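# Trace the printed band on the board with the pen block

## Task

Use the pen block to draw over the entire printed band on the board. The centre line of the stroke has to stay on the band, since any ink whose centre strays off it is counted as a fault. Ink is laid down wherever the block's nib slides across the board.

## Robot and tools

Setup: four identical Kinova Gen3 arms named arm1, arm2, arm3 and arm4. Each has seven revolute joints, a Robotiq 2F-85 two-finger gripper, and a wrist camera. Two fixed room cameras, cam_high and cam_wide, are not attached to any arm. Each hand reaches roughly 1.0 m from its joint 1 axis.

Frames: all poses share one scene frame. Its origin is on the floor and +z is up. Base (foot) poses in metres, quaternion wxyz:
- arm1: (+1.461, +0.436, +0.781), (+0.130, -0.003, +0.000, -0.992)
- arm2: (-0.254, +1.400, +0.751), (+0.831, -0.003, -0.001, -0.557)
- arm3: (-1.399, -0.202, +0.785), (+0.977, +0.002, -0.002, +0.214)
- arm4: (+0.314, -1.500, +0.723), (+0.606, -0.002, +0.000, +0.795)

Each foot points along its own +x. The table tops under the arms are at z=+0.720. The hand point sits between the finger pads: about 2 cm behind the fingertips when the gripper is closed or half open, and about 0.5 cm behind when fully open. The hand's z axis runs along the fingers, and the fingers open and close along its y axis.

move: sends one action. Optional keys are arm1, arm2, arm3, arm4 and cameras. Each arm key takes an object with "joints", which maps joint names to absolute targets (not offsets):
- joint1_rad to joint7_rad, in radians.
- gripper_m, the fingertip gap in metres.

Ranges, with the tolerance for counting as done:
- joint1_rad, joint3_rad, joint5_rad, joint7_rad: -69.115 to 69.115.
- joint2_rad: -2.249 to 2.249.
- joint4_rad: -2.579 to 2.579.
- joint6_rad: -2.099 to 2.099.
- gripper_m: 0 to 0.085, tolerance 0.003. All other tolerances are 0.01.

Signs:
- joint1 turns the whole arm about its foot; positive is clockwise from above, and 0 points the arm along the foot's +x.
- joint2 at 0 is upright; positive leans the arm forward.
- joint3 twists the upper arm.
- joint4 is the elbow; 0 means straight.
- joint5 twists the forearm.
- joint6 is the wrist; 0 means straight.
- joint7 rolls the hand; positive is counter-clockwise when viewed from behind the hand.

Omitting an arm or a joint gives it no new target, but it may keep pushing toward its old one. Unknown keys make a call invalid. Out-of-range values get the call refused.

Motion limits: joints on one arm begin together and arrive together, and the hand may swing wide along the way. Target speeds are capped at 1.39 rad/s for joints 1-4 and 1.22 rad/s for joints 5-7. Acceleration is capped at 1 and 10 rad/s² for those same two groups. A command that reverses direction halts them together. No single action runs beyond 15 s. After large moves the arm may not yet be on target when the result arrives. Between calls, including while you compose a reply, the robots keep holding the last command.

cameras: a list chosen from arm1_cam_wrist to arm4_cam_wrist, cam_high, cam_wide, or all. Null, omitted or ["all"] returns every camera; [] returns none.

wait: seconds from 0 to 10, plus optional cameras. It commands nothing and returns state and images.

zoom_image: camera plus region [x0, y0, x1, y1] in pixels, with the origin at the top-left and at most 504x504. It gives a sharper crop of that camera's latest image and works only on cameras included in the most recent images. All images are 896x504. Intrinsics, including distortion, are given per camera if you need to project points.

finished_scene: takes scene, the current scene's number. It is irreversible. The goal must still hold once the robots are left alone. Calls placed after it in the same reply run in the next scene, whose task appears in its result. If you resume from a summary, start with a move that has no action; it reports the scene number and task.

Reading results:
- The "move" line lists each arm given a motion, with "done" or its worst status.
- The "pictures" line gives the image order. Images can lag the state slightly.
- Arms under "as last shown" were not commanded; their status reads "not commanded".
- joint_status words:
  - off_target: stopped short and may still be pushing.
  - time_out: the old target is dropped and the joint holds.
  - not_followed: a built-in separation check withheld the targets. The gripper part still runs, and the arm may retry later.
  - limit_stop_at_motor_heat: resend the target.
- on_its_own: motion you did not command.
- Joint velocities (rad/s, no gripper) read "within noise" when the arm is still.
- Joint torques are in joint order. Each has a fixed per-arm offset and scale plus noise. Positive means toward larger joint values. A change at rest implies a contact or a load.
- Flange force is the outside force along the hand's x y z axes. It includes any held weight and carries error, which is worst during acceleration or right after a sudden stop. "no reading" means no estimate is available.
- MOTOR HOT appears at 60 °C.
- If a refused call occurs, or a stop blocks it, the remaining move, wait and finished_scene calls in that reply are skipped. Invalid calls do not skip them.

Hazards:
- The arm keeps pushing through contact, and a joint jammed against something can still read done.
- A torque reading at its limit freezes that arm and its gripper for 10 s and skips the rest of its commands. The limits are 104.5 N m for joints 1-4 and 51.3 N m for joints 5-7. A joint drifting more than 5 degrees from its plan also counts as a fault.
- At 75 °C an arm's brakes weaken and it sags for 30-60 s. Holding loads, staying stretched out, or pressing toward unreachable poses all heat the motors.
- A firm press between two robots ends the scene in failure. This includes a gripper closing on another arm's fingers. The separation check may react too late and ignores fingers.
- Objects touching robots are fine. Knocking anything out of the work area is a failure. Loose objects may occasionally be nudged by outside pushes.
- Avoid dropping things, releasing moving parts, slamming, hard hits, heavy pushes, and overloading the gripper through pushing, pulling, twisting, fast-swung loads, or squeezing something that is still resting on a surface.
- There is no grip-force setting. For a firmer hold, open wide and then close to well below the object's width.

For the pen, keep the nib in light contact and move it smoothly along the band's centre. Lift it off the board whenever it travels without drawing.

Each tool is called after "Request:" as name(argument=value, ...), one argument or row to a line, values as JSON.

## Session

Request:
move(
)

Request:
zoom_image(
  camera="cam_wide",
  region=[280, 190, 460, 340],
)

Request:
zoom_image(
  camera="cam_wide",
  region=[450, 190, 630, 340],
)

Request:
zoom_image(
  camera="cam_high",
  region=[340, 120, 520, 290],
)

Scene clock: 0.00 s.
Joint torques (N m): no reading
Flange force (N): no reading
Joint velocities: within noise
arm1.joint_positions: joint1_rad=-0.758 joint2_rad=-0.531 joint3_rad=-0.053 joint4_rad=+1.554 joint5_rad=+0.010 joint6_rad=+1.891 joint7_rad=+1.261 gripper_m=+0.085
arm1.joint_status: not commanded
arm1.hand: x=+1.3839 y=+0.3374 z=+1.2902 quat_wxyz=(-0.057, -0.924, -0.365, +0.102) (m; scene frame)
arm2.joint_positions: joint1_rad=-0.360 joint2_rad=-0.531 joint3_rad=-0.045 joint4_rad=+1.484 joint5_rad=-0.062 joint6_rad=+2.029 joint7_rad=+1.771 gripper_m=+0.085
arm2.joint_status: not commanded
arm2.hand: x=-0.1890 y=+1.3371 z=+1.2736 quat_wxyz=(-0.078, -0.269, -0.960, +0.027) (m; scene frame)
arm3.joint_positions: joint1_rad=+0.321 joint2_rad=-0.339 joint3_rad=-0.041 joint4_rad=+1.389 joint5_rad=-0.051 joint6_rad=+1.856 joint7_rad=+1.414 gripper_m=+0.085
arm3.joint_status: not commanded
arm3.hand: x=-1.1971 y=-0.1805 z=+1.3220 quat_wxyz=(-0.116, +0.007, -0.993, -0.037) (m; scene frame)
arm4.joint_positions: joint1_rad=-0.758 joint2_rad=-0.514 joint3_rad=-0.174 joint4_rad=+1.568 joint5_rad=-0.034 joint6_rad=+1.839 joint7_rad=+1.674 gripper_m=+0.085
arm4.joint_status: not commanded
arm4.hand: x=+0.1800 y=-1.4486 z=+1.2266 quat_wxyz=(-0.054, +0.984, -0.132, -0.109) (m; scene frame)
pictures: arm1_cam_wrist, arm2_cam_wrist, arm3_cam_wrist, arm4_cam_wrist, cam_high, cam_wide

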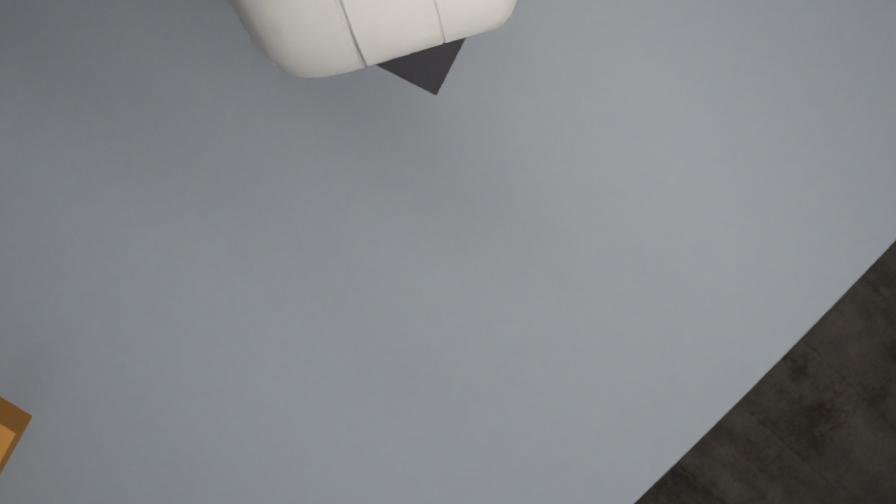

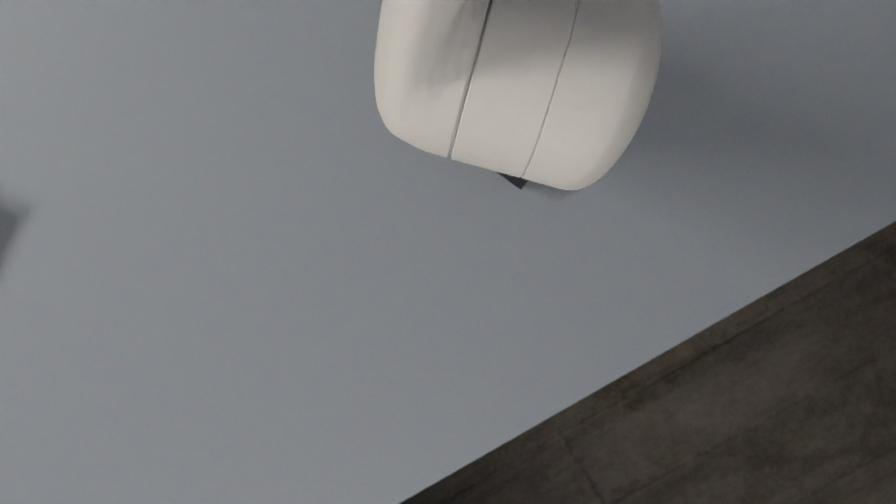

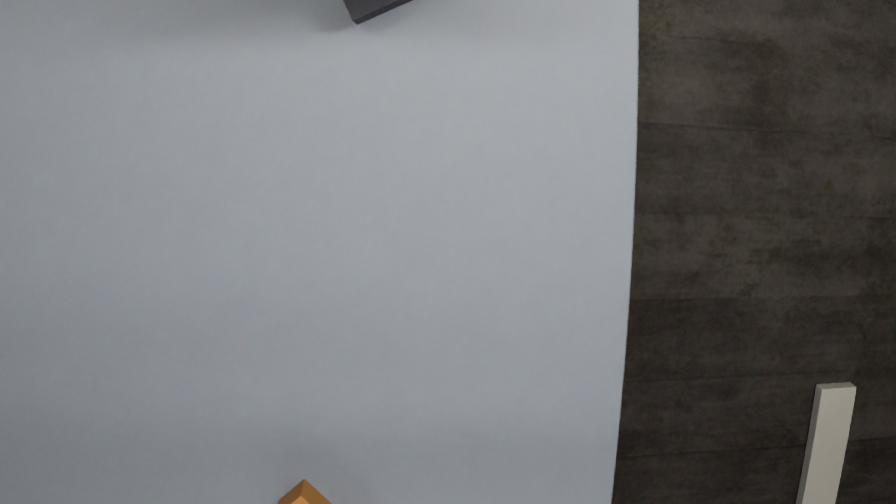

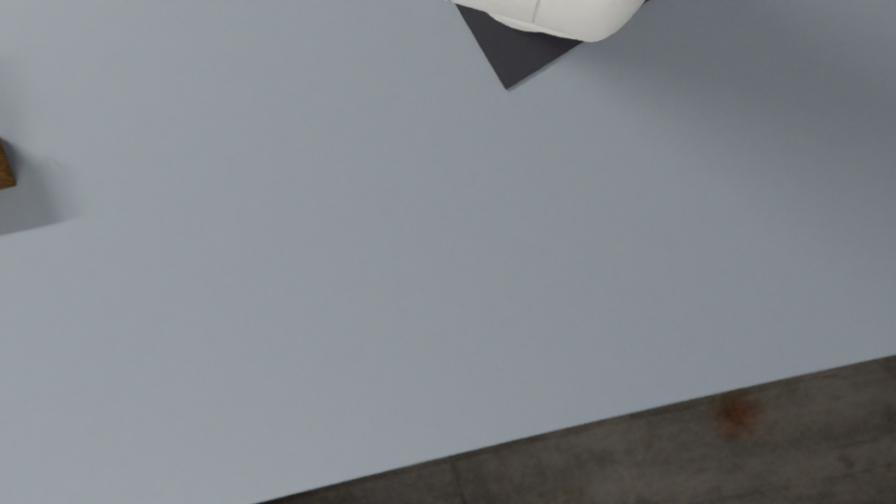

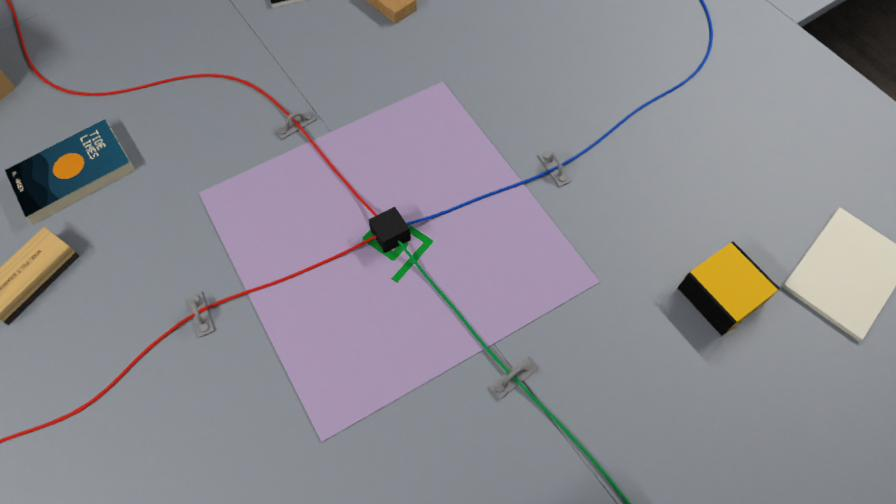

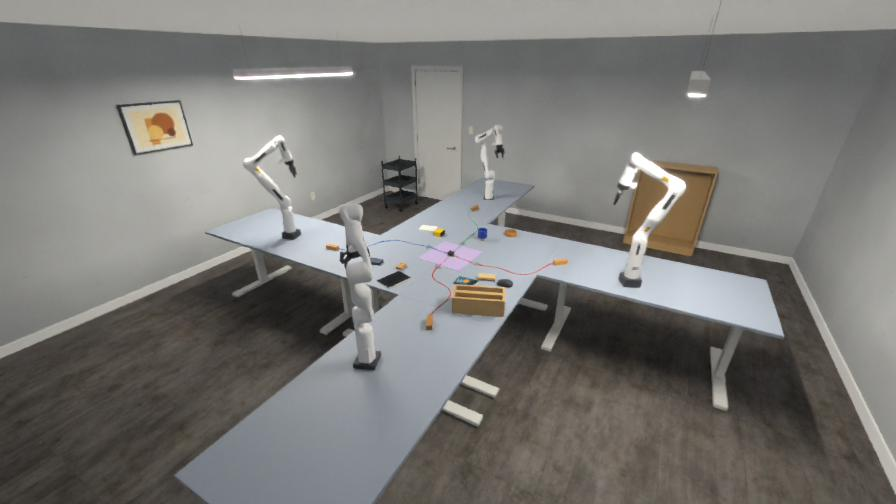

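Scaled by 2.800 from the camera's 896x504 image, which has a finer 1280x720 frame.

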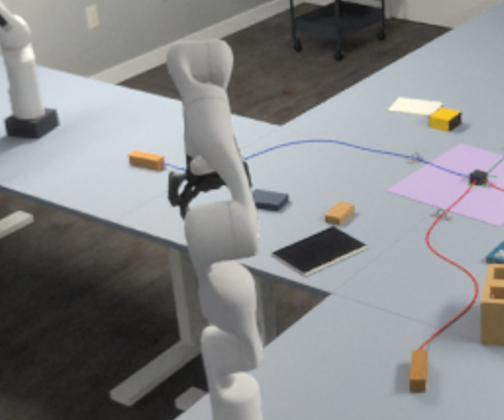

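Scaled by 2.800 from the camera's 896x504 image, which has a finer 1280x720 frame.

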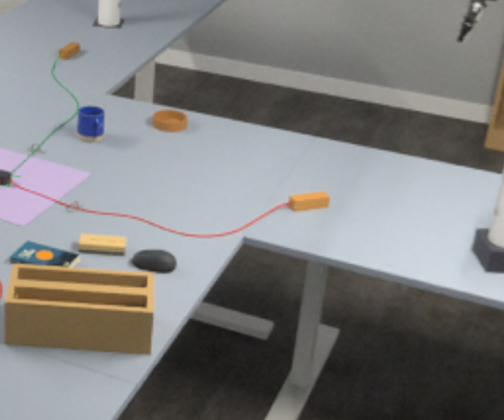

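Scaled by 2.800 from the camera's 896x504 image, which has a finer 1280x720 frame.

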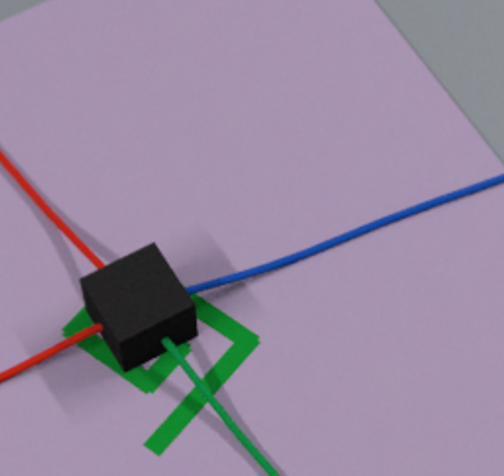

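Request:
move(
  arm1={"joints": {"joint1_rad": 0.2335, "joint2_rad": 0.6582, "joint3_rad": 0.0, "joint4_rad": 1.5664, "joint5_rad": 0.0, "joint6_rad": 0.9170, "joint7_rad": 1.6659}},
  arm2={"joints": {"joint1_rad": 0.5712, "joint2_rad": 0.5500, "joint3_rad": 0.0, "joint4_rad": 1.6509, "joint5_rad": 0.0, "joint6_rad": 0.9407, "joint7_rad": 2.3160}},
  arm3={"joints": {"joint1_rad": 0.4655, "joint2_rad": 0.7179, "joint3_rad": 0.0, "joint4_rad": 1.4532, "joint5_rad": 0.0, "joint6_rad": 0.9706, "joint7_rad": 2.3632}},
  arm4={"joints": {"joint1_rad": 0.1702, "joint2_rad": 0.5021, "joint3_rad": 0.0, "joint4_rad": 1.6188, "joint5_rad": 0.0, "joint6_rad": 1.0207, "joint7_rad": 1.3998}},
)

Request:
zoom_image(
  camera="cam_high",
  region=[355, 205, 445, 290],
)

Scene clock: 101.83 s.
Joint torques (N m): arm1=[1.02 -21.26 0.02 -6.49 -0.16 0.08 -0.07] | arm2=[-0.01 -18.85 -0.15 -7.87 0.3 -0.04 -0.11] | arm3=[-0.98 -18.9 0.6 -7.84 0 0.13 0.44] | arm4=[1.04 -16.3 -0.85 -9.26 0.17 0.22 -0.19]
Flange force (N): arm1=[-6.1 1.1 2.6] | arm2=[0.0 -0.3 2.2] | arm3=[4.3 3.5 -2.0] | arm4=[8.3 0.3 1.9]
move: arm1 done; arm2 done; arm3 done; arm4 done
Joint velocities: within noise
arm1.joint_positions: joint1_rad=+0.233 joint2_rad=+0.658 joint3_rad=+0.000 joint4_rad=+1.566 joint5_rad=+0.000 joint6_rad=+0.917 joint7_rad=+1.666 gripper_m=+0.085
arm1.joint_status: all done
arm1.hand: x=+0.9539 y=+0.4473 z=+0.8999 quat_wxyz=(+0.000, -0.998, -0.061, +0.003) (m; scene frame)
arm2.joint_positions: joint1_rad=+0.571 joint2_rad=+0.550 joint3_rad=+0.000 joint4_rad=+1.651 joint5_rad=+0.000 joint6_rad=+0.941 joint7_rad=+2.316 gripper_m=+0.085
arm2.joint_status: all done
arm2.hand: x=-0.3634 y=+0.9391 z=+0.9009 quat_wxyz=(-0.001, -0.483, -0.876, +0.003) (m; scene frame)
arm3.joint_positions: joint1_rad=+0.465 joint2_rad=+0.718 joint3_rad=+0.000 joint4_rad=+1.453 joint5_rad=+0.000 joint6_rad=+0.971 joint7_rad=+2.363 gripper_m=+0.085
arm3.joint_status: all done
arm3.hand: x=-0.8642 y=-0.2462 z=+0.9000 quat_wxyz=(-0.003, +0.370, -0.929, -0.002) (m; scene frame)
arm4.joint_positions: joint1_rad=+0.170 joint2_rad=+0.502 joint3_rad=+0.000 joint4_rad=+1.619 joint5_rad=+0.000 joint6_rad=+1.021 joint7_rad=+1.400 gripper_m=+0.085
arm4.joint_status: all done
arm4.hand: x=+0.2924 y=-1.0293 z=+0.9002 quat_wxyz=(+0.000, +0.681, -0.732, +0.002) (m; scene frame)
pictures: arm1_cam_wrist, arm2_cam_wrist, arm3_cam_wrist, arm4_cam_wrist, cam_high, cam_wide

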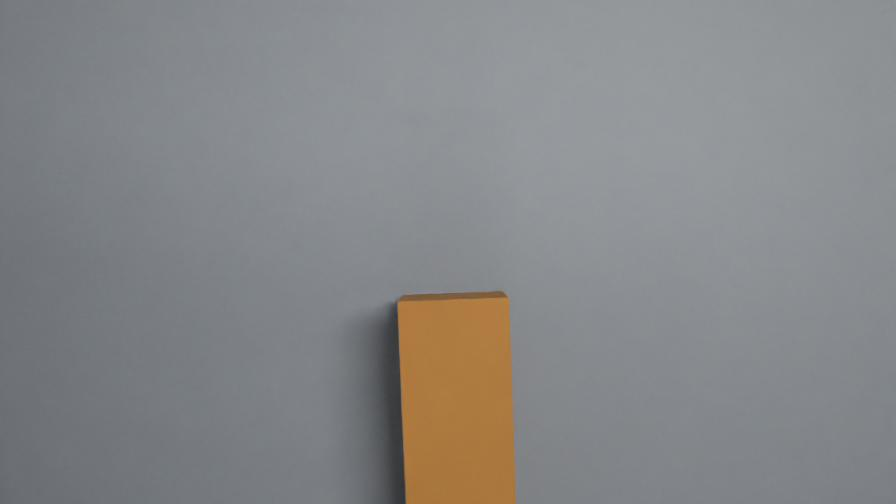

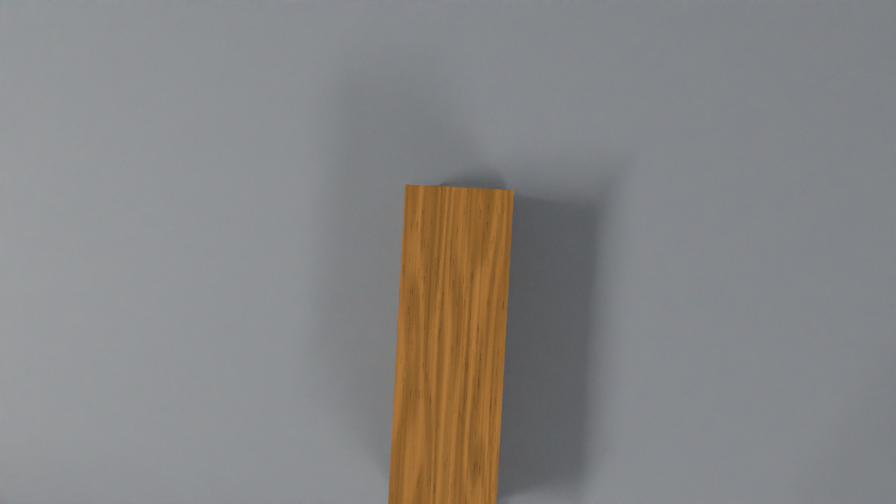

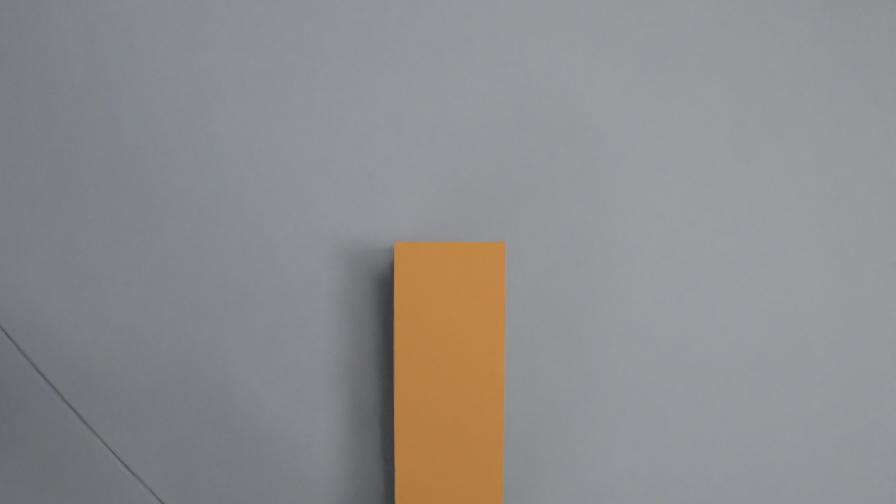

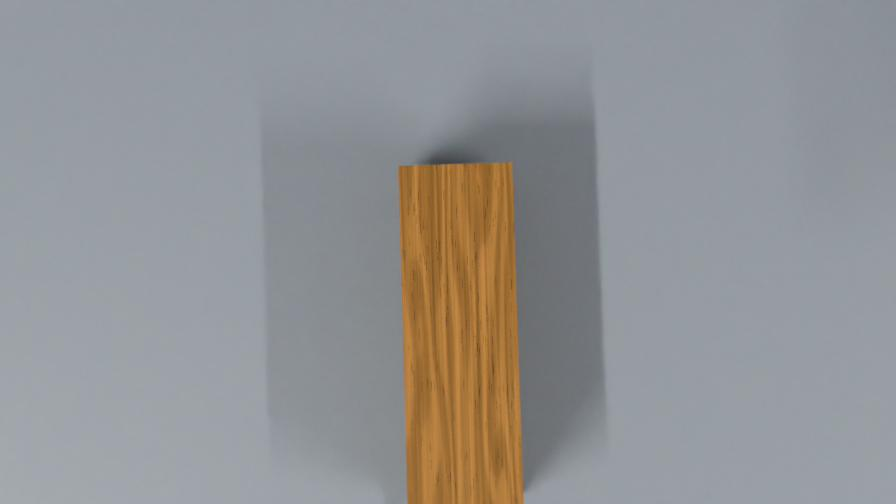

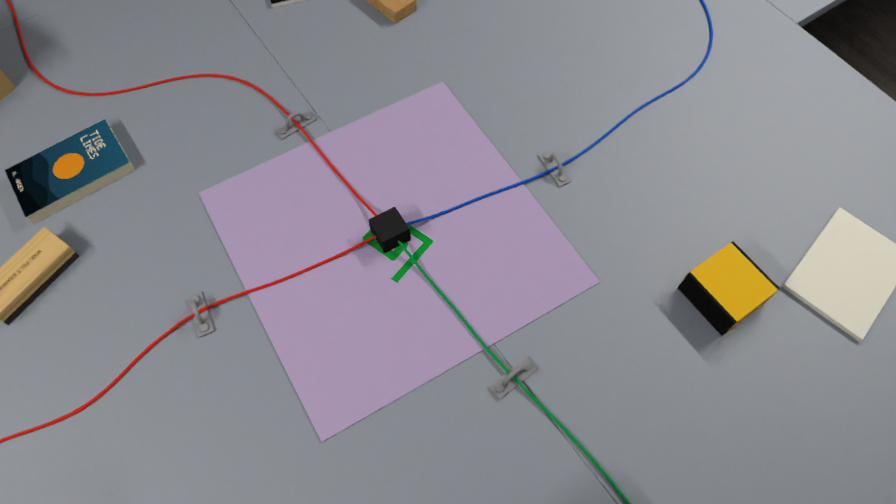

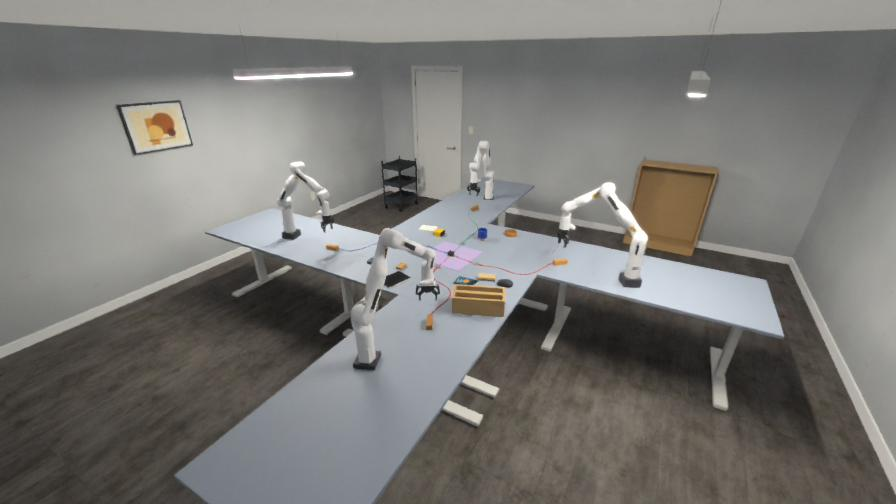

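Scaled by 5.600 from the camera's 896x504 image, which has a finer 1280x720 frame.

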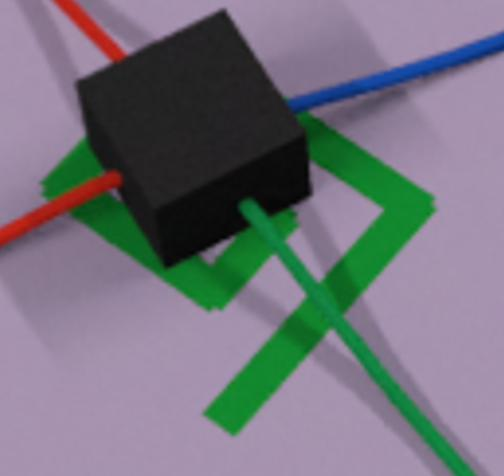

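Request:
move(
  arm1={"joints": {"joint1_rad": 0.2309, "joint2_rad": 0.9430, "joint4_rad": 1.5874, "joint6_rad": 0.6112, "joint7_rad": 1.7000}},
  arm2={"joints": {"joint1_rad": 0.6124, "joint2_rad": 0.8042, "joint4_rad": 1.8017, "joint6_rad": 0.5356, "joint7_rad": 2.3047}},
  arm3={"joints": {"joint1_rad": 0.4767, "joint2_rad": 0.9770, "joint4_rad": 1.5027, "joint6_rad": 0.6618, "joint7_rad": 2.3702}},
  arm4={"joints": {"joint1_rad": 0.1536, "joint2_rad": 0.7123, "joint4_rad": 1.8672, "joint6_rad": 0.5622, "joint7_rad": 1.4107}},
  cameras=["arm1_cam_wrist", "arm2_cam_wrist", "arm3_cam_wrist", "arm4_cam_wrist"],
)

Request:
move(
  arm1={"joints": {"gripper_m": 0.043}},
  arm2={"joints": {"gripper_m": 0.043}},
  arm3={"joints": {"gripper_m": 0.043}},
  arm4={"joints": {"gripper_m": 0.043}},
  cameras=[],
)

Request:
move(
  arm1={"joints": {"gripper_m": 0.027}},
  arm2={"joints": {"gripper_m": 0.027}},
  arm3={"joints": {"gripper_m": 0.027}},
  arm4={"joints": {"gripper_m": 0.027}},
  cameras=["arm1_cam_wrist", "arm2_cam_wrist", "arm3_cam_wrist", "arm4_cam_wrist", "cam_high"],
)

Scene clock: 179.50 s.
Joint torques (N m): arm1=[1.04 -23.22 0.15 -4.49 -0.15 0.03 -0.06] | arm2=[-0.1 -20.16 -0.14 -5.23 0.36 -0.04 -0.18] | arm3=[-0.93 -20.4 0.61 -5.95 -0.01 0.17 0.45] | arm4=[1.06 -16.84 -0.79 -6.47 0.18 0.19 -0.2]
Flange force (N): arm1=[-5.4 1.2 4.1] | arm2=[0.6 0.3 2.2] | arm3=[3.9 3.0 -3.7] | arm4=[8.1 1.4 -1.0]
move: arm1 done; arm2 done; arm3 done; arm4 done
Joint velocities: within noise
arm1.joint_positions: joint1_rad=+0.231 joint2_rad=+0.943 joint3_rad=+0.000 joint4_rad=+1.587 joint5_rad=+0.000 joint6_rad=+0.611 joint7_rad=+1.700 gripper_m=+0.085
arm1.joint_status: all done
arm1.hand: x=+0.9389 y=+0.4454 z=+0.7481 quat_wxyz=(+0.000, -0.997, -0.079, +0.003) (m; scene frame)
arm2.joint_positions: joint1_rad=+0.612 joint2_rad=+0.804 joint3_rad=+0.000 joint4_rad=+1.802 joint5_rad=+0.000 joint6_rad=+0.536 joint7_rad=+2.305 gripper_m=+0.085
arm2.joint_status: all done
arm2.hand: x=-0.3802 y=+0.9531 z=+0.7488 quat_wxyz=(-0.001, -0.505, -0.863, +0.003) (m; scene frame)
arm3.joint_positions: joint1_rad=+0.477 joint2_rad=+0.977 joint3_rad=+0.000 joint4_rad=+1.503 joint5_rad=+0.000 joint6_rad=+0.662 joint7_rad=+2.370 gripper_m=+0.085
arm3.joint_status: all done
arm3.hand: x=-0.8583 y=-0.2518 z=+0.7481 quat_wxyz=(-0.003, +0.368, -0.930, -0.002) (m; scene frame)
arm4.joint_positions: joint1_rad=+0.154 joint2_rad=+0.712 joint3_rad=+0.000 joint4_rad=+1.867 joint5_rad=+0.000 joint6_rad=+0.562 joint7_rad=+1.411 gripper_m=+0.085
arm4.joint_status: all done
arm4.hand: x=+0.2882 y=-1.0579 z=+0.7482 quat_wxyz=(+0.000, +0.691, -0.723, +0.002) (m; scene frame)
pictures: arm1_cam_wrist, arm2_cam_wrist, arm3_cam_wrist, arm4_cam_wrist

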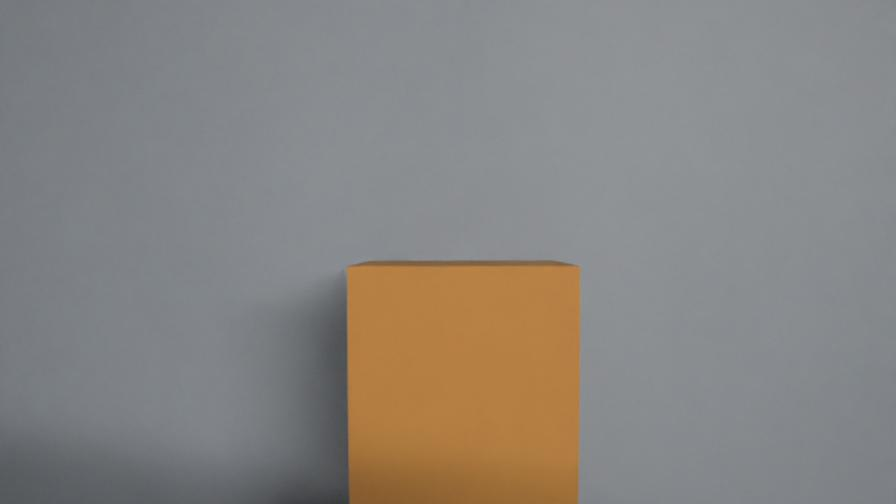

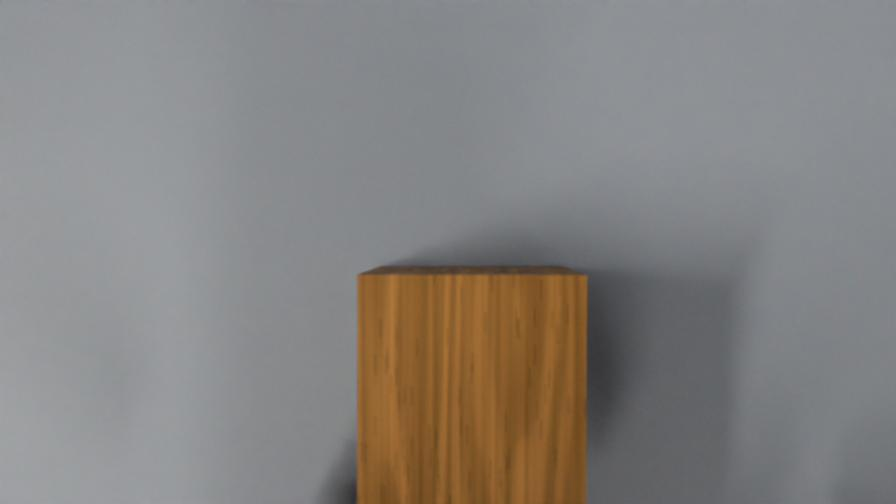

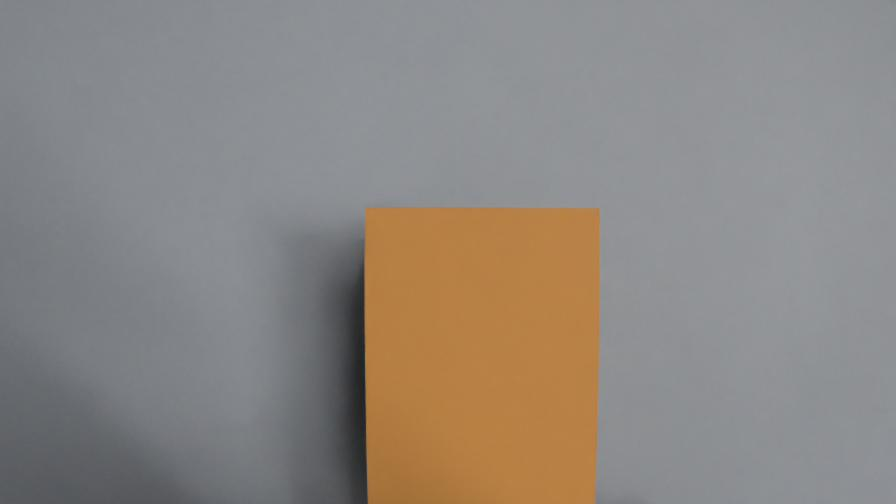

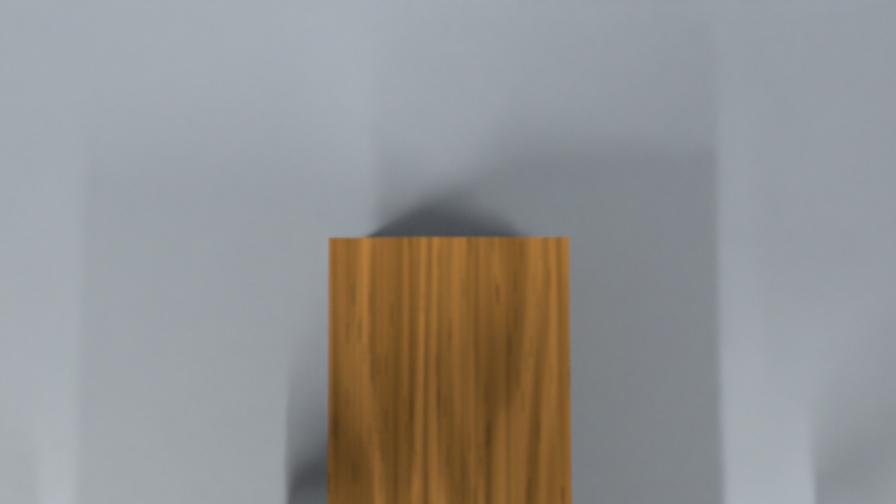

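Scene clock: 180.47 s.
Joint torques (N m): arm1=[1.03 -23.27 0.21 -4.53 -0.16 0.04 -0.1] | arm2=[-0.11 -20.27 -0.09 -5.16 0.4 -0.12 -0.13] | arm3=[-0.95 -20.4 0.6 -5.89 -0.02 0.16 0.44] | arm4=[1.07 -16.87 -0.79 -6.51 0.17 0.21 -0.18]
Flange force (N): arm1=[-5.3 1.1 4.2] | arm2=[0.1 0.0 2.2] | arm3=[3.8 2.8 -3.7] | arm4=[8.3 1.5 -0.9]
move: arm1 done; arm2 done; arm3 done; arm4 done
Joint velocities: within noise
arm1.joint_positions: joint1_rad=+0.231 joint2_rad=+0.943 joint3_rad=+0.000 joint4_rad=+1.587 joint5_rad=+0.000 joint6_rad=+0.611 joint7_rad=+1.700 gripper_m=+0.043
arm1.joint_status: all done
arm1.hand: x=+0.9389 y=+0.4454 z=+0.7481 quat_wxyz=(+0.000, -0.997, -0.079, +0.003) (m; scene frame)
arm2.joint_positions: joint1_rad=+0.612 joint2_rad=+0.804 joint3_rad=+0.000 joint4_rad=+1.802 joint5_rad=+0.000 joint6_rad=+0.536 joint7_rad=+2.305 gripper_m=+0.043
arm2.joint_status: all done
arm2.hand: x=-0.3802 y=+0.9531 z=+0.7488 quat_wxyz=(-0.001, -0.505, -0.863, +0.003) (m; scene frame)
arm3.joint_positions: joint1_rad=+0.477 joint2_rad=+0.977 joint3_rad=+0.000 joint4_rad=+1.503 joint5_rad=+0.000 joint6_rad=+0.662 joint7_rad=+2.370 gripper_m=+0.043
arm3.joint_status: all done
arm3.hand: x=-0.8583 y=-0.2518 z=+0.7481 quat_wxyz=(-0.003, +0.368, -0.930, -0.002) (m; scene frame)
arm4.joint_positions: joint1_rad=+0.154 joint2_rad=+0.712 joint3_rad=+0.000 joint4_rad=+1.867 joint5_rad=+0.000 joint6_rad=+0.562 joint7_rad=+1.411 gripper_m=+0.043
arm4.joint_status: all done
arm4.hand: x=+0.2882 y=-1.0579 z=+0.7482 quat_wxyz=(+0.000, +0.691, -0.723, +0.002) (m; scene frame)
pictures: none
No camera images: "cameras" was empty.

Scene clock: 181.07 s.
Joint torques (N m): arm1=[0.97 -20.39 0.09 -3.52 -0.14 -0.01 -0.08] | arm2=[0.03 -16.92 0.04 -4.11 0.43 -0.13 -0.08] | arm3=[-0.84 -17.7 0.66 -4.71 -0.06 0.33 0.43] | arm4=[1.01 -13.6 -0.84 -5.31 0.22 0.16 -0.19]
Flange force (N): arm1=[-5.4 1.0 -1.4] | arm2=[0.1 0.5 -5.0] | arm3=[3.4 2.6 -8.4] | arm4=[8.3 1.3 -8.3]
move: arm1 off_target; arm2 off_target; arm3 off_target; arm4 off_target
Joint velocities: within noise
arm1.joint_positions: joint1_rad=+0.231 joint2_rad=+0.943 joint3_rad=+0.000 joint4_rad=+1.587 joint5_rad=+0.000 joint6_rad=+0.611 joint7_rad=+1.700 gripper_m=+0.034
arm1.joint_status: gripper_m off_target (ended at +0.034, target +0.027)
arm1.hand: x=+0.9389 y=+0.4454 z=+0.7481 quat_wxyz=(+0.000, -0.997, -0.079, +0.003) (m; scene frame)
arm2.joint_positions: joint1_rad=+0.612 joint2_rad=+0.804 joint3_rad=+0.000 joint4_rad=+1.802 joint5_rad=+0.000 joint6_rad=+0.536 joint7_rad=+2.305 gripper_m=+0.034
arm2.joint_status: gripper_m off_target (ended at +0.034, target +0.027)
arm2.hand: x=-0.3802 y=+0.9531 z=+0.7489 quat_wxyz=(-0.001, -0.505, -0.863, +0.003) (m; scene frame)
arm3.joint_positions: joint1_rad=+0.477 joint2_rad=+0.977 joint3_rad=+0.000 joint4_rad=+1.503 joint5_rad=+0.000 joint6_rad=+0.662 joint7_rad=+2.370 gripper_m=+0.034
arm3.joint_status: gripper_m off_target (ended at +0.034, target +0.027)
arm3.hand: x=-0.8583 y=-0.2518 z=+0.7481 quat_wxyz=(-0.003, +0.368, -0.930, -0.002) (m; scene frame)
arm4.joint_positions: joint1_rad=+0.154 joint2_rad=+0.712 joint3_rad=+0.000 joint4_rad=+1.867 joint5_rad=+0.000 joint6_rad=+0.562 joint7_rad=+1.411 gripper_m=+0.034
arm4.joint_status: gripper_m off_target (ended at +0.034, target +0.027)
arm4.hand: x=+0.2882 y=-1.0579 z=+0.7482 quat_wxyz=(+0.000, +0.691, -0.723, +0.002) (m; scene frame)
pictures: arm1_cam_wrist, arm2_cam_wrist, arm3_cam_wrist, arm4_cam_wrist, cam_high

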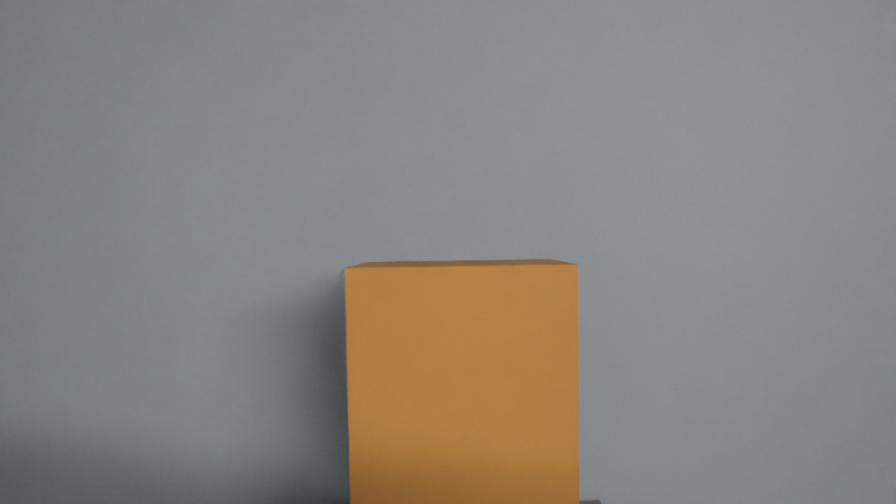

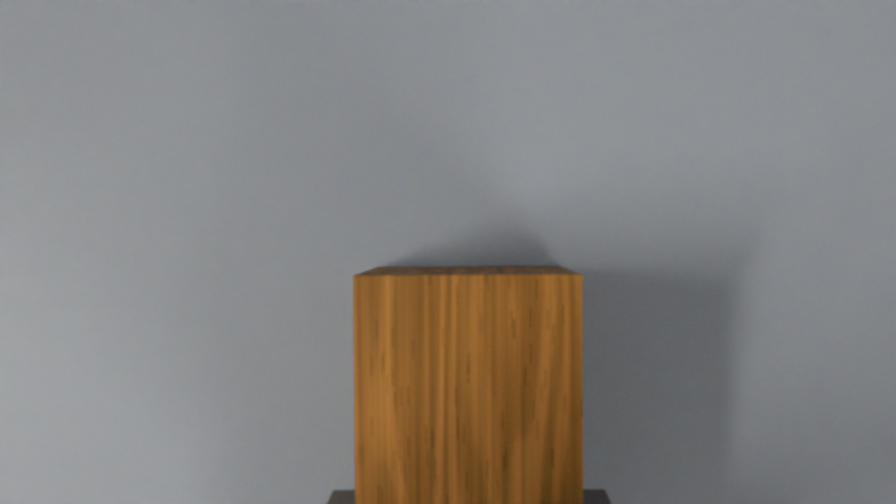

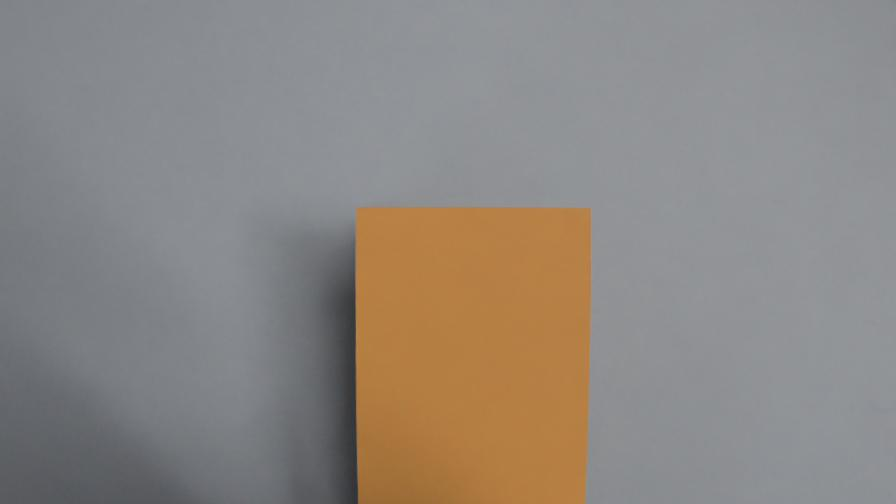

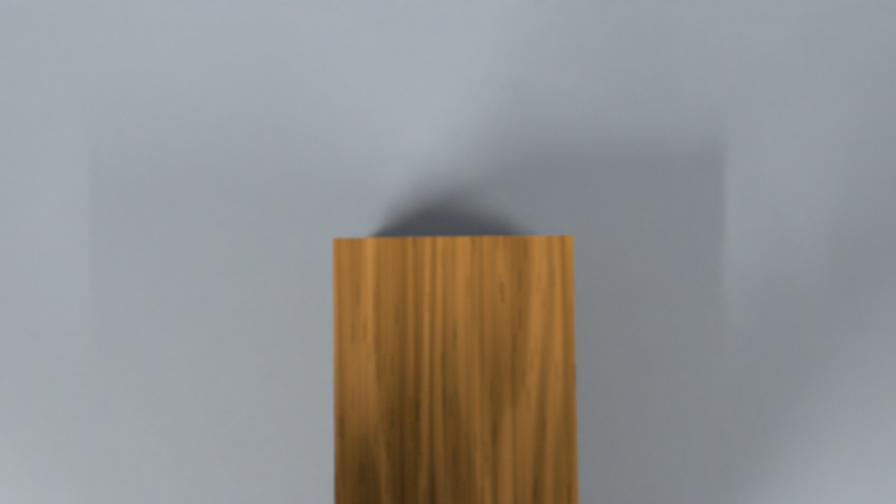

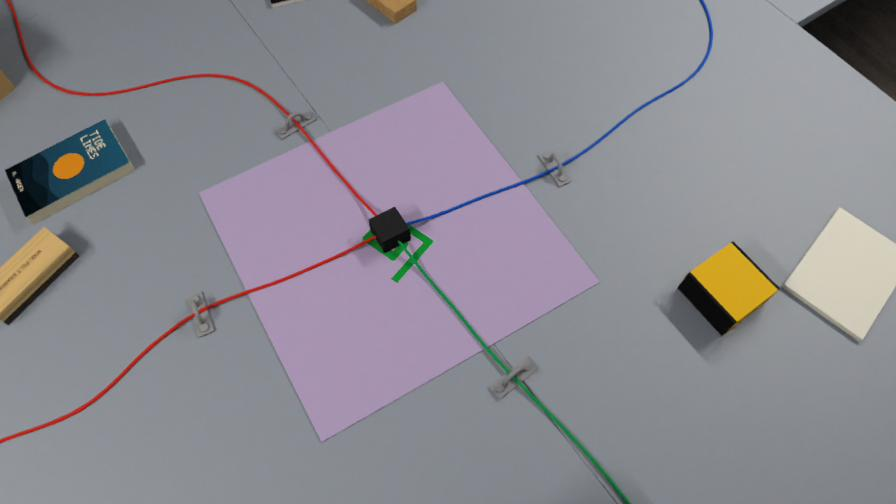

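Request:
move(
  arm1={"joints": {"joint2_rad": 0.8730, "joint4_rad": 1.5851, "joint6_rad": 0.6835}},
  arm2={"joints": {"joint2_rad": 0.7292, "joint4_rad": 1.7902, "joint6_rad": 0.6222}},
  arm3={"joints": {"joint2_rad": 0.9095, "joint4_rad": 1.5010, "joint6_rad": 0.7311}},
  arm4={"joints": {"joint2_rad": 0.6374, "joint4_rad": 1.8464, "joint6_rad": 0.6578}},
  cameras=[],
)

Request:
move(
  arm1={"joints": {"joint1_rad": -0.1056, "joint2_rad": 0.7259, "joint4_rad": 2.0042, "joint6_rad": 0.4115, "joint7_rad": 1.571}},
  arm2={"joints": {"joint1_rad": 0.1833, "joint2_rad": 0.5716, "joint4_rad": 2.2213, "joint6_rad": 0.3487, "joint7_rad": 1.571}},
  arm3={"joints": {"joint1_rad": 0.1667, "joint2_rad": 0.7583, "joint4_rad": 1.9192, "joint6_rad": 0.4641, "joint7_rad": 1.571}},
  arm4={"joints": {"joint1_rad": -0.0037, "joint2_rad": 0.6039, "joint4_rad": 1.9235, "joint6_rad": 0.6142, "joint7_rad": 1.571}},
  cameras=["cam_high", "cam_wide"],
)

Request:
zoom_image(
  camera="cam_wide",
  region=[300, 190, 600, 340],
)

Request:
zoom_image(
  camera="cam_high",
  region=[340, 190, 460, 290],
)

Scene clock: 269.13 s.
Joint torques (N m): arm1=[1.02 -23.37 0.15 -5.21 -0.16 0.04 -0.08] | arm2=[-0.16 -20.24 -0.15 -5.88 0.4 -0.08 -0.04] | arm3=[-0.92 -20.72 0.65 -6.61 -0.02 0.16 0.46] | arm4=[1.08 -16.72 -0.83 -7.33 0.15 0.22 -0.2]
Flange force (N): arm1=[-5.6 1.0 4.7] | arm2=[-0.2 -0.3 3.2] | arm3=[3.8 3.0 -2.2] | arm4=[8.3 1.3 0.6]
move: arm1 done; arm2 done; arm3 done; arm4 done
Joint velocities: within noise
arm1.joint_positions: joint1_rad=+0.231 joint2_rad=+0.873 joint3_rad=+0.000 joint4_rad=+1.585 joint5_rad=+0.000 joint6_rad=+0.683 joint7_rad=+1.700 gripper_m=+0.034
arm1.joint_status: all done
arm1.hand: x=+0.9391 y=+0.4455 z=+0.7850 quat_wxyz=(+0.000, -0.997, -0.079, +0.003) (m; scene frame)
arm2.joint_positions: joint1_rad=+0.612 joint2_rad=+0.729 joint3_rad=+0.000 joint4_rad=+1.790 joint5_rad=+0.000 joint6_rad=+0.622 joint7_rad=+2.305 gripper_m=+0.034
arm2.joint_status: all done
arm2.hand: x=-0.3801 y=+0.9534 z=+0.7856 quat_wxyz=(-0.001, -0.505, -0.863, +0.003) (m; scene frame)
arm3.joint_positions: joint1_rad=+0.477 joint2_rad=+0.910 joint3_rad=+0.000 joint4_rad=+1.501 joint5_rad=+0.000 joint6_rad=+0.731 joint7_rad=+2.370 gripper_m=+0.034
arm3.joint_status: all done
arm3.hand: x=-0.8585 y=-0.2519 z=+0.7850 quat_wxyz=(-0.003, +0.368, -0.930, -0.002) (m; scene frame)
arm4.joint_positions: joint1_rad=+0.154 joint2_rad=+0.637 joint3_rad=+0.000 joint4_rad=+1.846 joint5_rad=+0.000 joint6_rad=+0.658 joint7_rad=+1.411 gripper_m=+0.034
arm4.joint_status: all done
arm4.hand: x=+0.2881 y=-1.0577 z=+0.7851 quat_wxyz=(+0.000, +0.691, -0.723, +0.002) (m; scene frame)
pictures: none
No camera images: "cameras" was empty.

Scene clock: 270.87 s.
Joint torques (N m): arm1=[1.05 -19.25 0.06 -3.06 -0.17 0.02 -0.07] | arm2=[-0.08 -15.23 -0.33 -3.82 0.38 -0.07 -0.15] | arm3=[-0.89 -16.62 0.54 -4.49 -0.05 0.17 0.47] | arm4=[1.01 -15.91 -0.84 -6.96 0.18 0.22 -0.22]
Flange force (N): arm1=[-4.4 2.4 6.0] | arm2=[0.7 -0.1 3.7] | arm3=[3.3 -1.1 -2.8] | arm4=[7.5 2.5 0.6]
move: arm1 done; arm2 done; arm3 done; arm4 done
Joint velocities: within noise
arm1.joint_positions: joint1_rad=-0.106 joint2_rad=+0.726 joint3_rad=+0.000 joint4_rad=+2.004 joint5_rad=+0.000 joint6_rad=+0.412 joint7_rad=+1.571 gripper_m=+0.034
arm1.joint_status: all done
arm1.hand: x=+1.0734 y=+0.3142 z=+0.7842 quat_wxyz=(+0.000, -0.983, -0.182, +0.003) (m; scene frame)
arm2.joint_positions: joint1_rad=+0.183 joint2_rad=+0.572 joint3_rad=+0.000 joint4_rad=+2.221 joint5_rad=+0.000 joint6_rad=+0.349 joint7_rad=+1.571 gripper_m=+0.034
arm2.joint_status: all done
arm2.hand: x=-0.2092 y=+1.0670 z=+0.7847 quat_wxyz=(-0.002, -0.630, -0.776, +0.003) (m; scene frame)
arm3.joint_positions: joint1_rad=+0.167 joint2_rad=+0.758 joint3_rad=+0.000 joint4_rad=+1.919 joint5_rad=+0.000 joint6_rad=+0.464 joint7_rad=+1.571 gripper_m=+0.034
arm3.joint_status: all done
arm3.hand: x=-0.9770 y=-0.1140 z=+0.7853 quat_wxyz=(-0.002, +0.132, -0.991, -0.002) (m; scene frame)
arm4.joint_positions: joint1_rad=-0.004 joint2_rad=+0.604 joint3_rad=+0.000 joint4_rad=+1.924 joint5_rad=+0.000 joint6_rad=+0.614 joint7_rad=+1.571 gripper_m=+0.034
arm4.joint_status: all done
arm4.hand: x=+0.2251 y=-1.0890 z=+0.7851 quat_wxyz=(+0.000, +0.797, -0.604, +0.002) (m; scene frame)
pictures: cam_high, cam_wide

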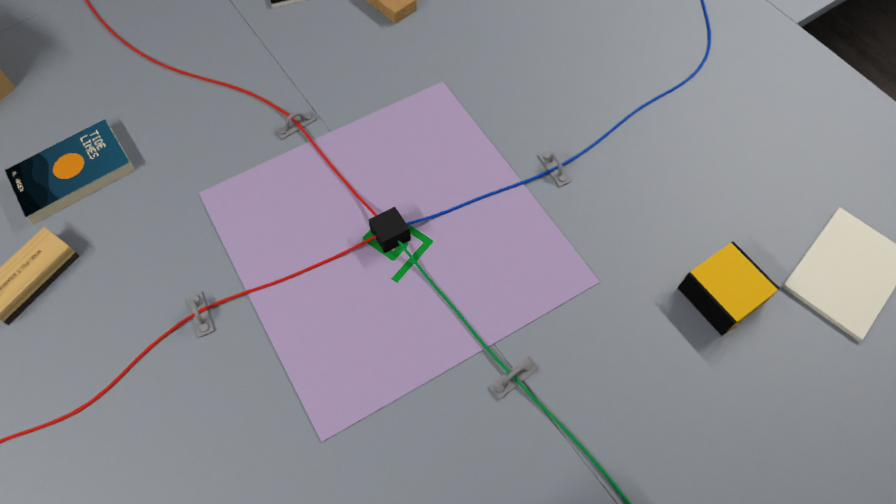

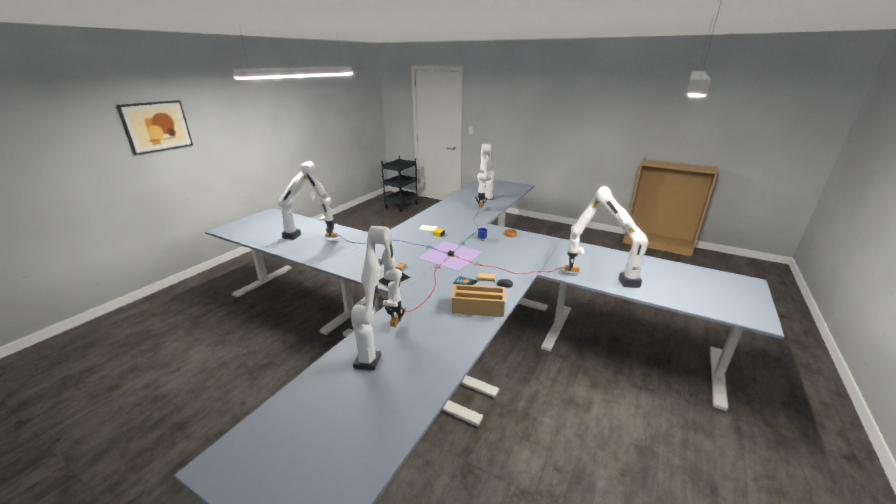

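Scaled by 1.680 from the camera's 896x504 image, which has a finer 1280x720 frame.

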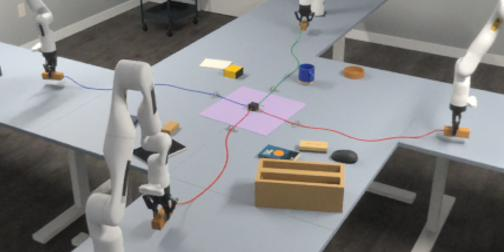

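Scaled by 4.200 from the camera's 896x504 image, which has a finer 1280x720 frame.

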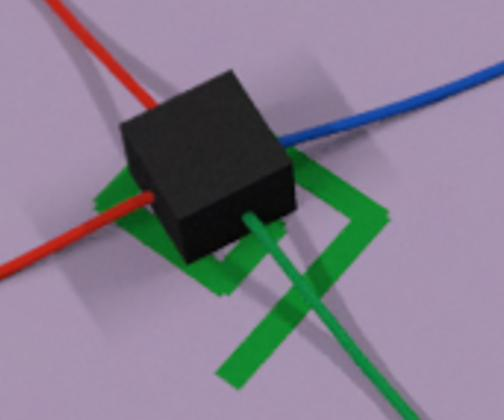

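Request:
move(
  arm1={"joints": {"joint2_rad": 0.69342, "joint4_rad": 2.11394, "joint6_rad": 0.33423}},
  arm2={"joints": {"joint2_rad": 0.54102, "joint4_rad": 2.32242, "joint6_rad": 0.27815}},
  arm3={"joints": {"joint2_rad": 0.72499, "joint4_rad": 2.0249, "joint6_rad": 0.3917}},
  arm4={"joints": {"joint2_rad": 0.5581, "joint4_rad": 2.03012, "joint6_rad": 0.55337}},
  cameras=["cam_high"],
)

Request:
zoom_image(
  camera="cam_high",
  region=[170, 90, 580, 410],
)

Scene clock: 402.87 s.
Joint torques (N m): arm1=[1.1 -18.03 0.08 -2.36 -0.16 0.03 -0.11] | arm2=[-0.08 -14.03 -0.22 -3 0.34 -0.05 -0.12] | arm3=[-0.92 -15.51 0.59 -3.89 -0.05 0.13 0.42] | arm4=[1.02 -14.68 -0.84 -6.44 0.17 0.23 -0.19]
Flange force (N): arm1=[-4.1 2.7 6.3] | arm2=[0.2 0.0 3.9] | arm3=[3.0 -1.5 -3.2] | arm4=[7.1 2.8 0.5]
move: arm1 done; arm2 done; arm3 done; arm4 done
Joint velocities: within noise
arm1.joint_positions: joint1_rad=-0.106 joint2_rad=+0.693 joint3_rad=+0.000 joint4_rad=+2.114 joint5_rad=+0.000 joint6_rad=+0.334 joint7_rad=+1.571 gripper_m=+0.034
arm1.joint_status: all done
arm1.hand: x=+1.1041 y=+0.3259 z=+0.7840 quat_wxyz=(+0.000, -0.983, -0.182, +0.003) (m; scene frame)
arm2.joint_positions: joint1_rad=+0.183 joint2_rad=+0.541 joint3_rad=+0.000 joint4_rad=+2.322 joint5_rad=+0.000 joint6_rad=+0.278 joint7_rad=+1.571 gripper_m=+0.034
arm2.joint_status: all done
arm2.hand: x=-0.2158 y=+1.0983 z=+0.7845 quat_wxyz=(-0.002, -0.630, -0.776, +0.003) (m; scene frame)
arm3.joint_positions: joint1_rad=+0.167 joint2_rad=+0.725 joint3_rad=+0.000 joint4_rad=+2.025 joint5_rad=+0.000 joint6_rad=+0.392 joint7_rad=+1.571 gripper_m=+0.034
arm3.joint_status: all done
arm3.hand: x=-1.0070 y=-0.1221 z=+0.7851 quat_wxyz=(-0.002, +0.132, -0.991, -0.002) (m; scene frame)
arm4.joint_positions: joint1_rad=-0.004 joint2_rad=+0.558 joint3_rad=+0.000 joint4_rad=+2.030 joint5_rad=+0.000 joint6_rad=+0.553 joint7_rad=+1.571 gripper_m=+0.034
arm4.joint_status: all done
arm4.hand: x=+0.2338 y=-1.1198 z=+0.7853 quat_wxyz=(+0.000, +0.797, -0.604, +0.002) (m; scene frame)
pictures: cam_high

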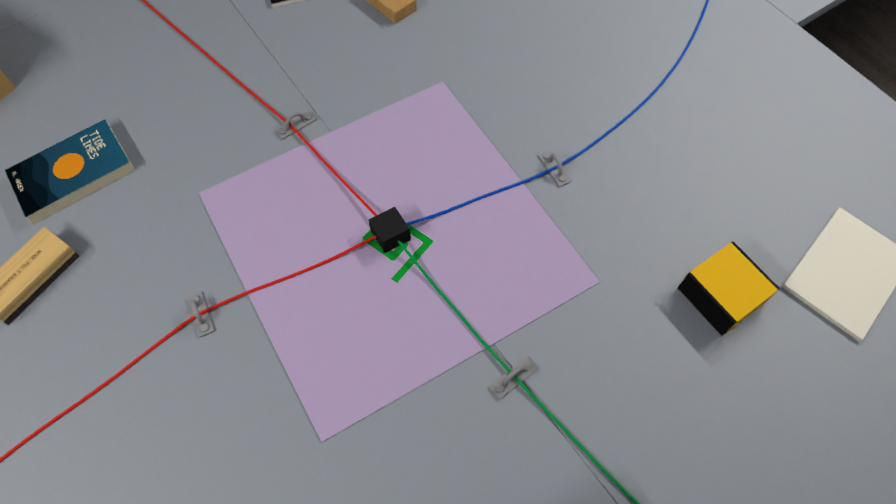

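Scaled by 1.229 from the camera's 896x504 image, which has a finer 1280x720 frame.

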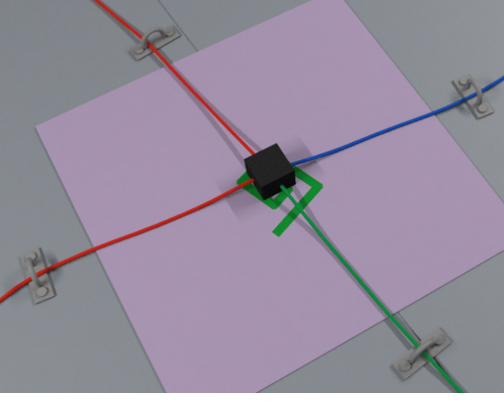

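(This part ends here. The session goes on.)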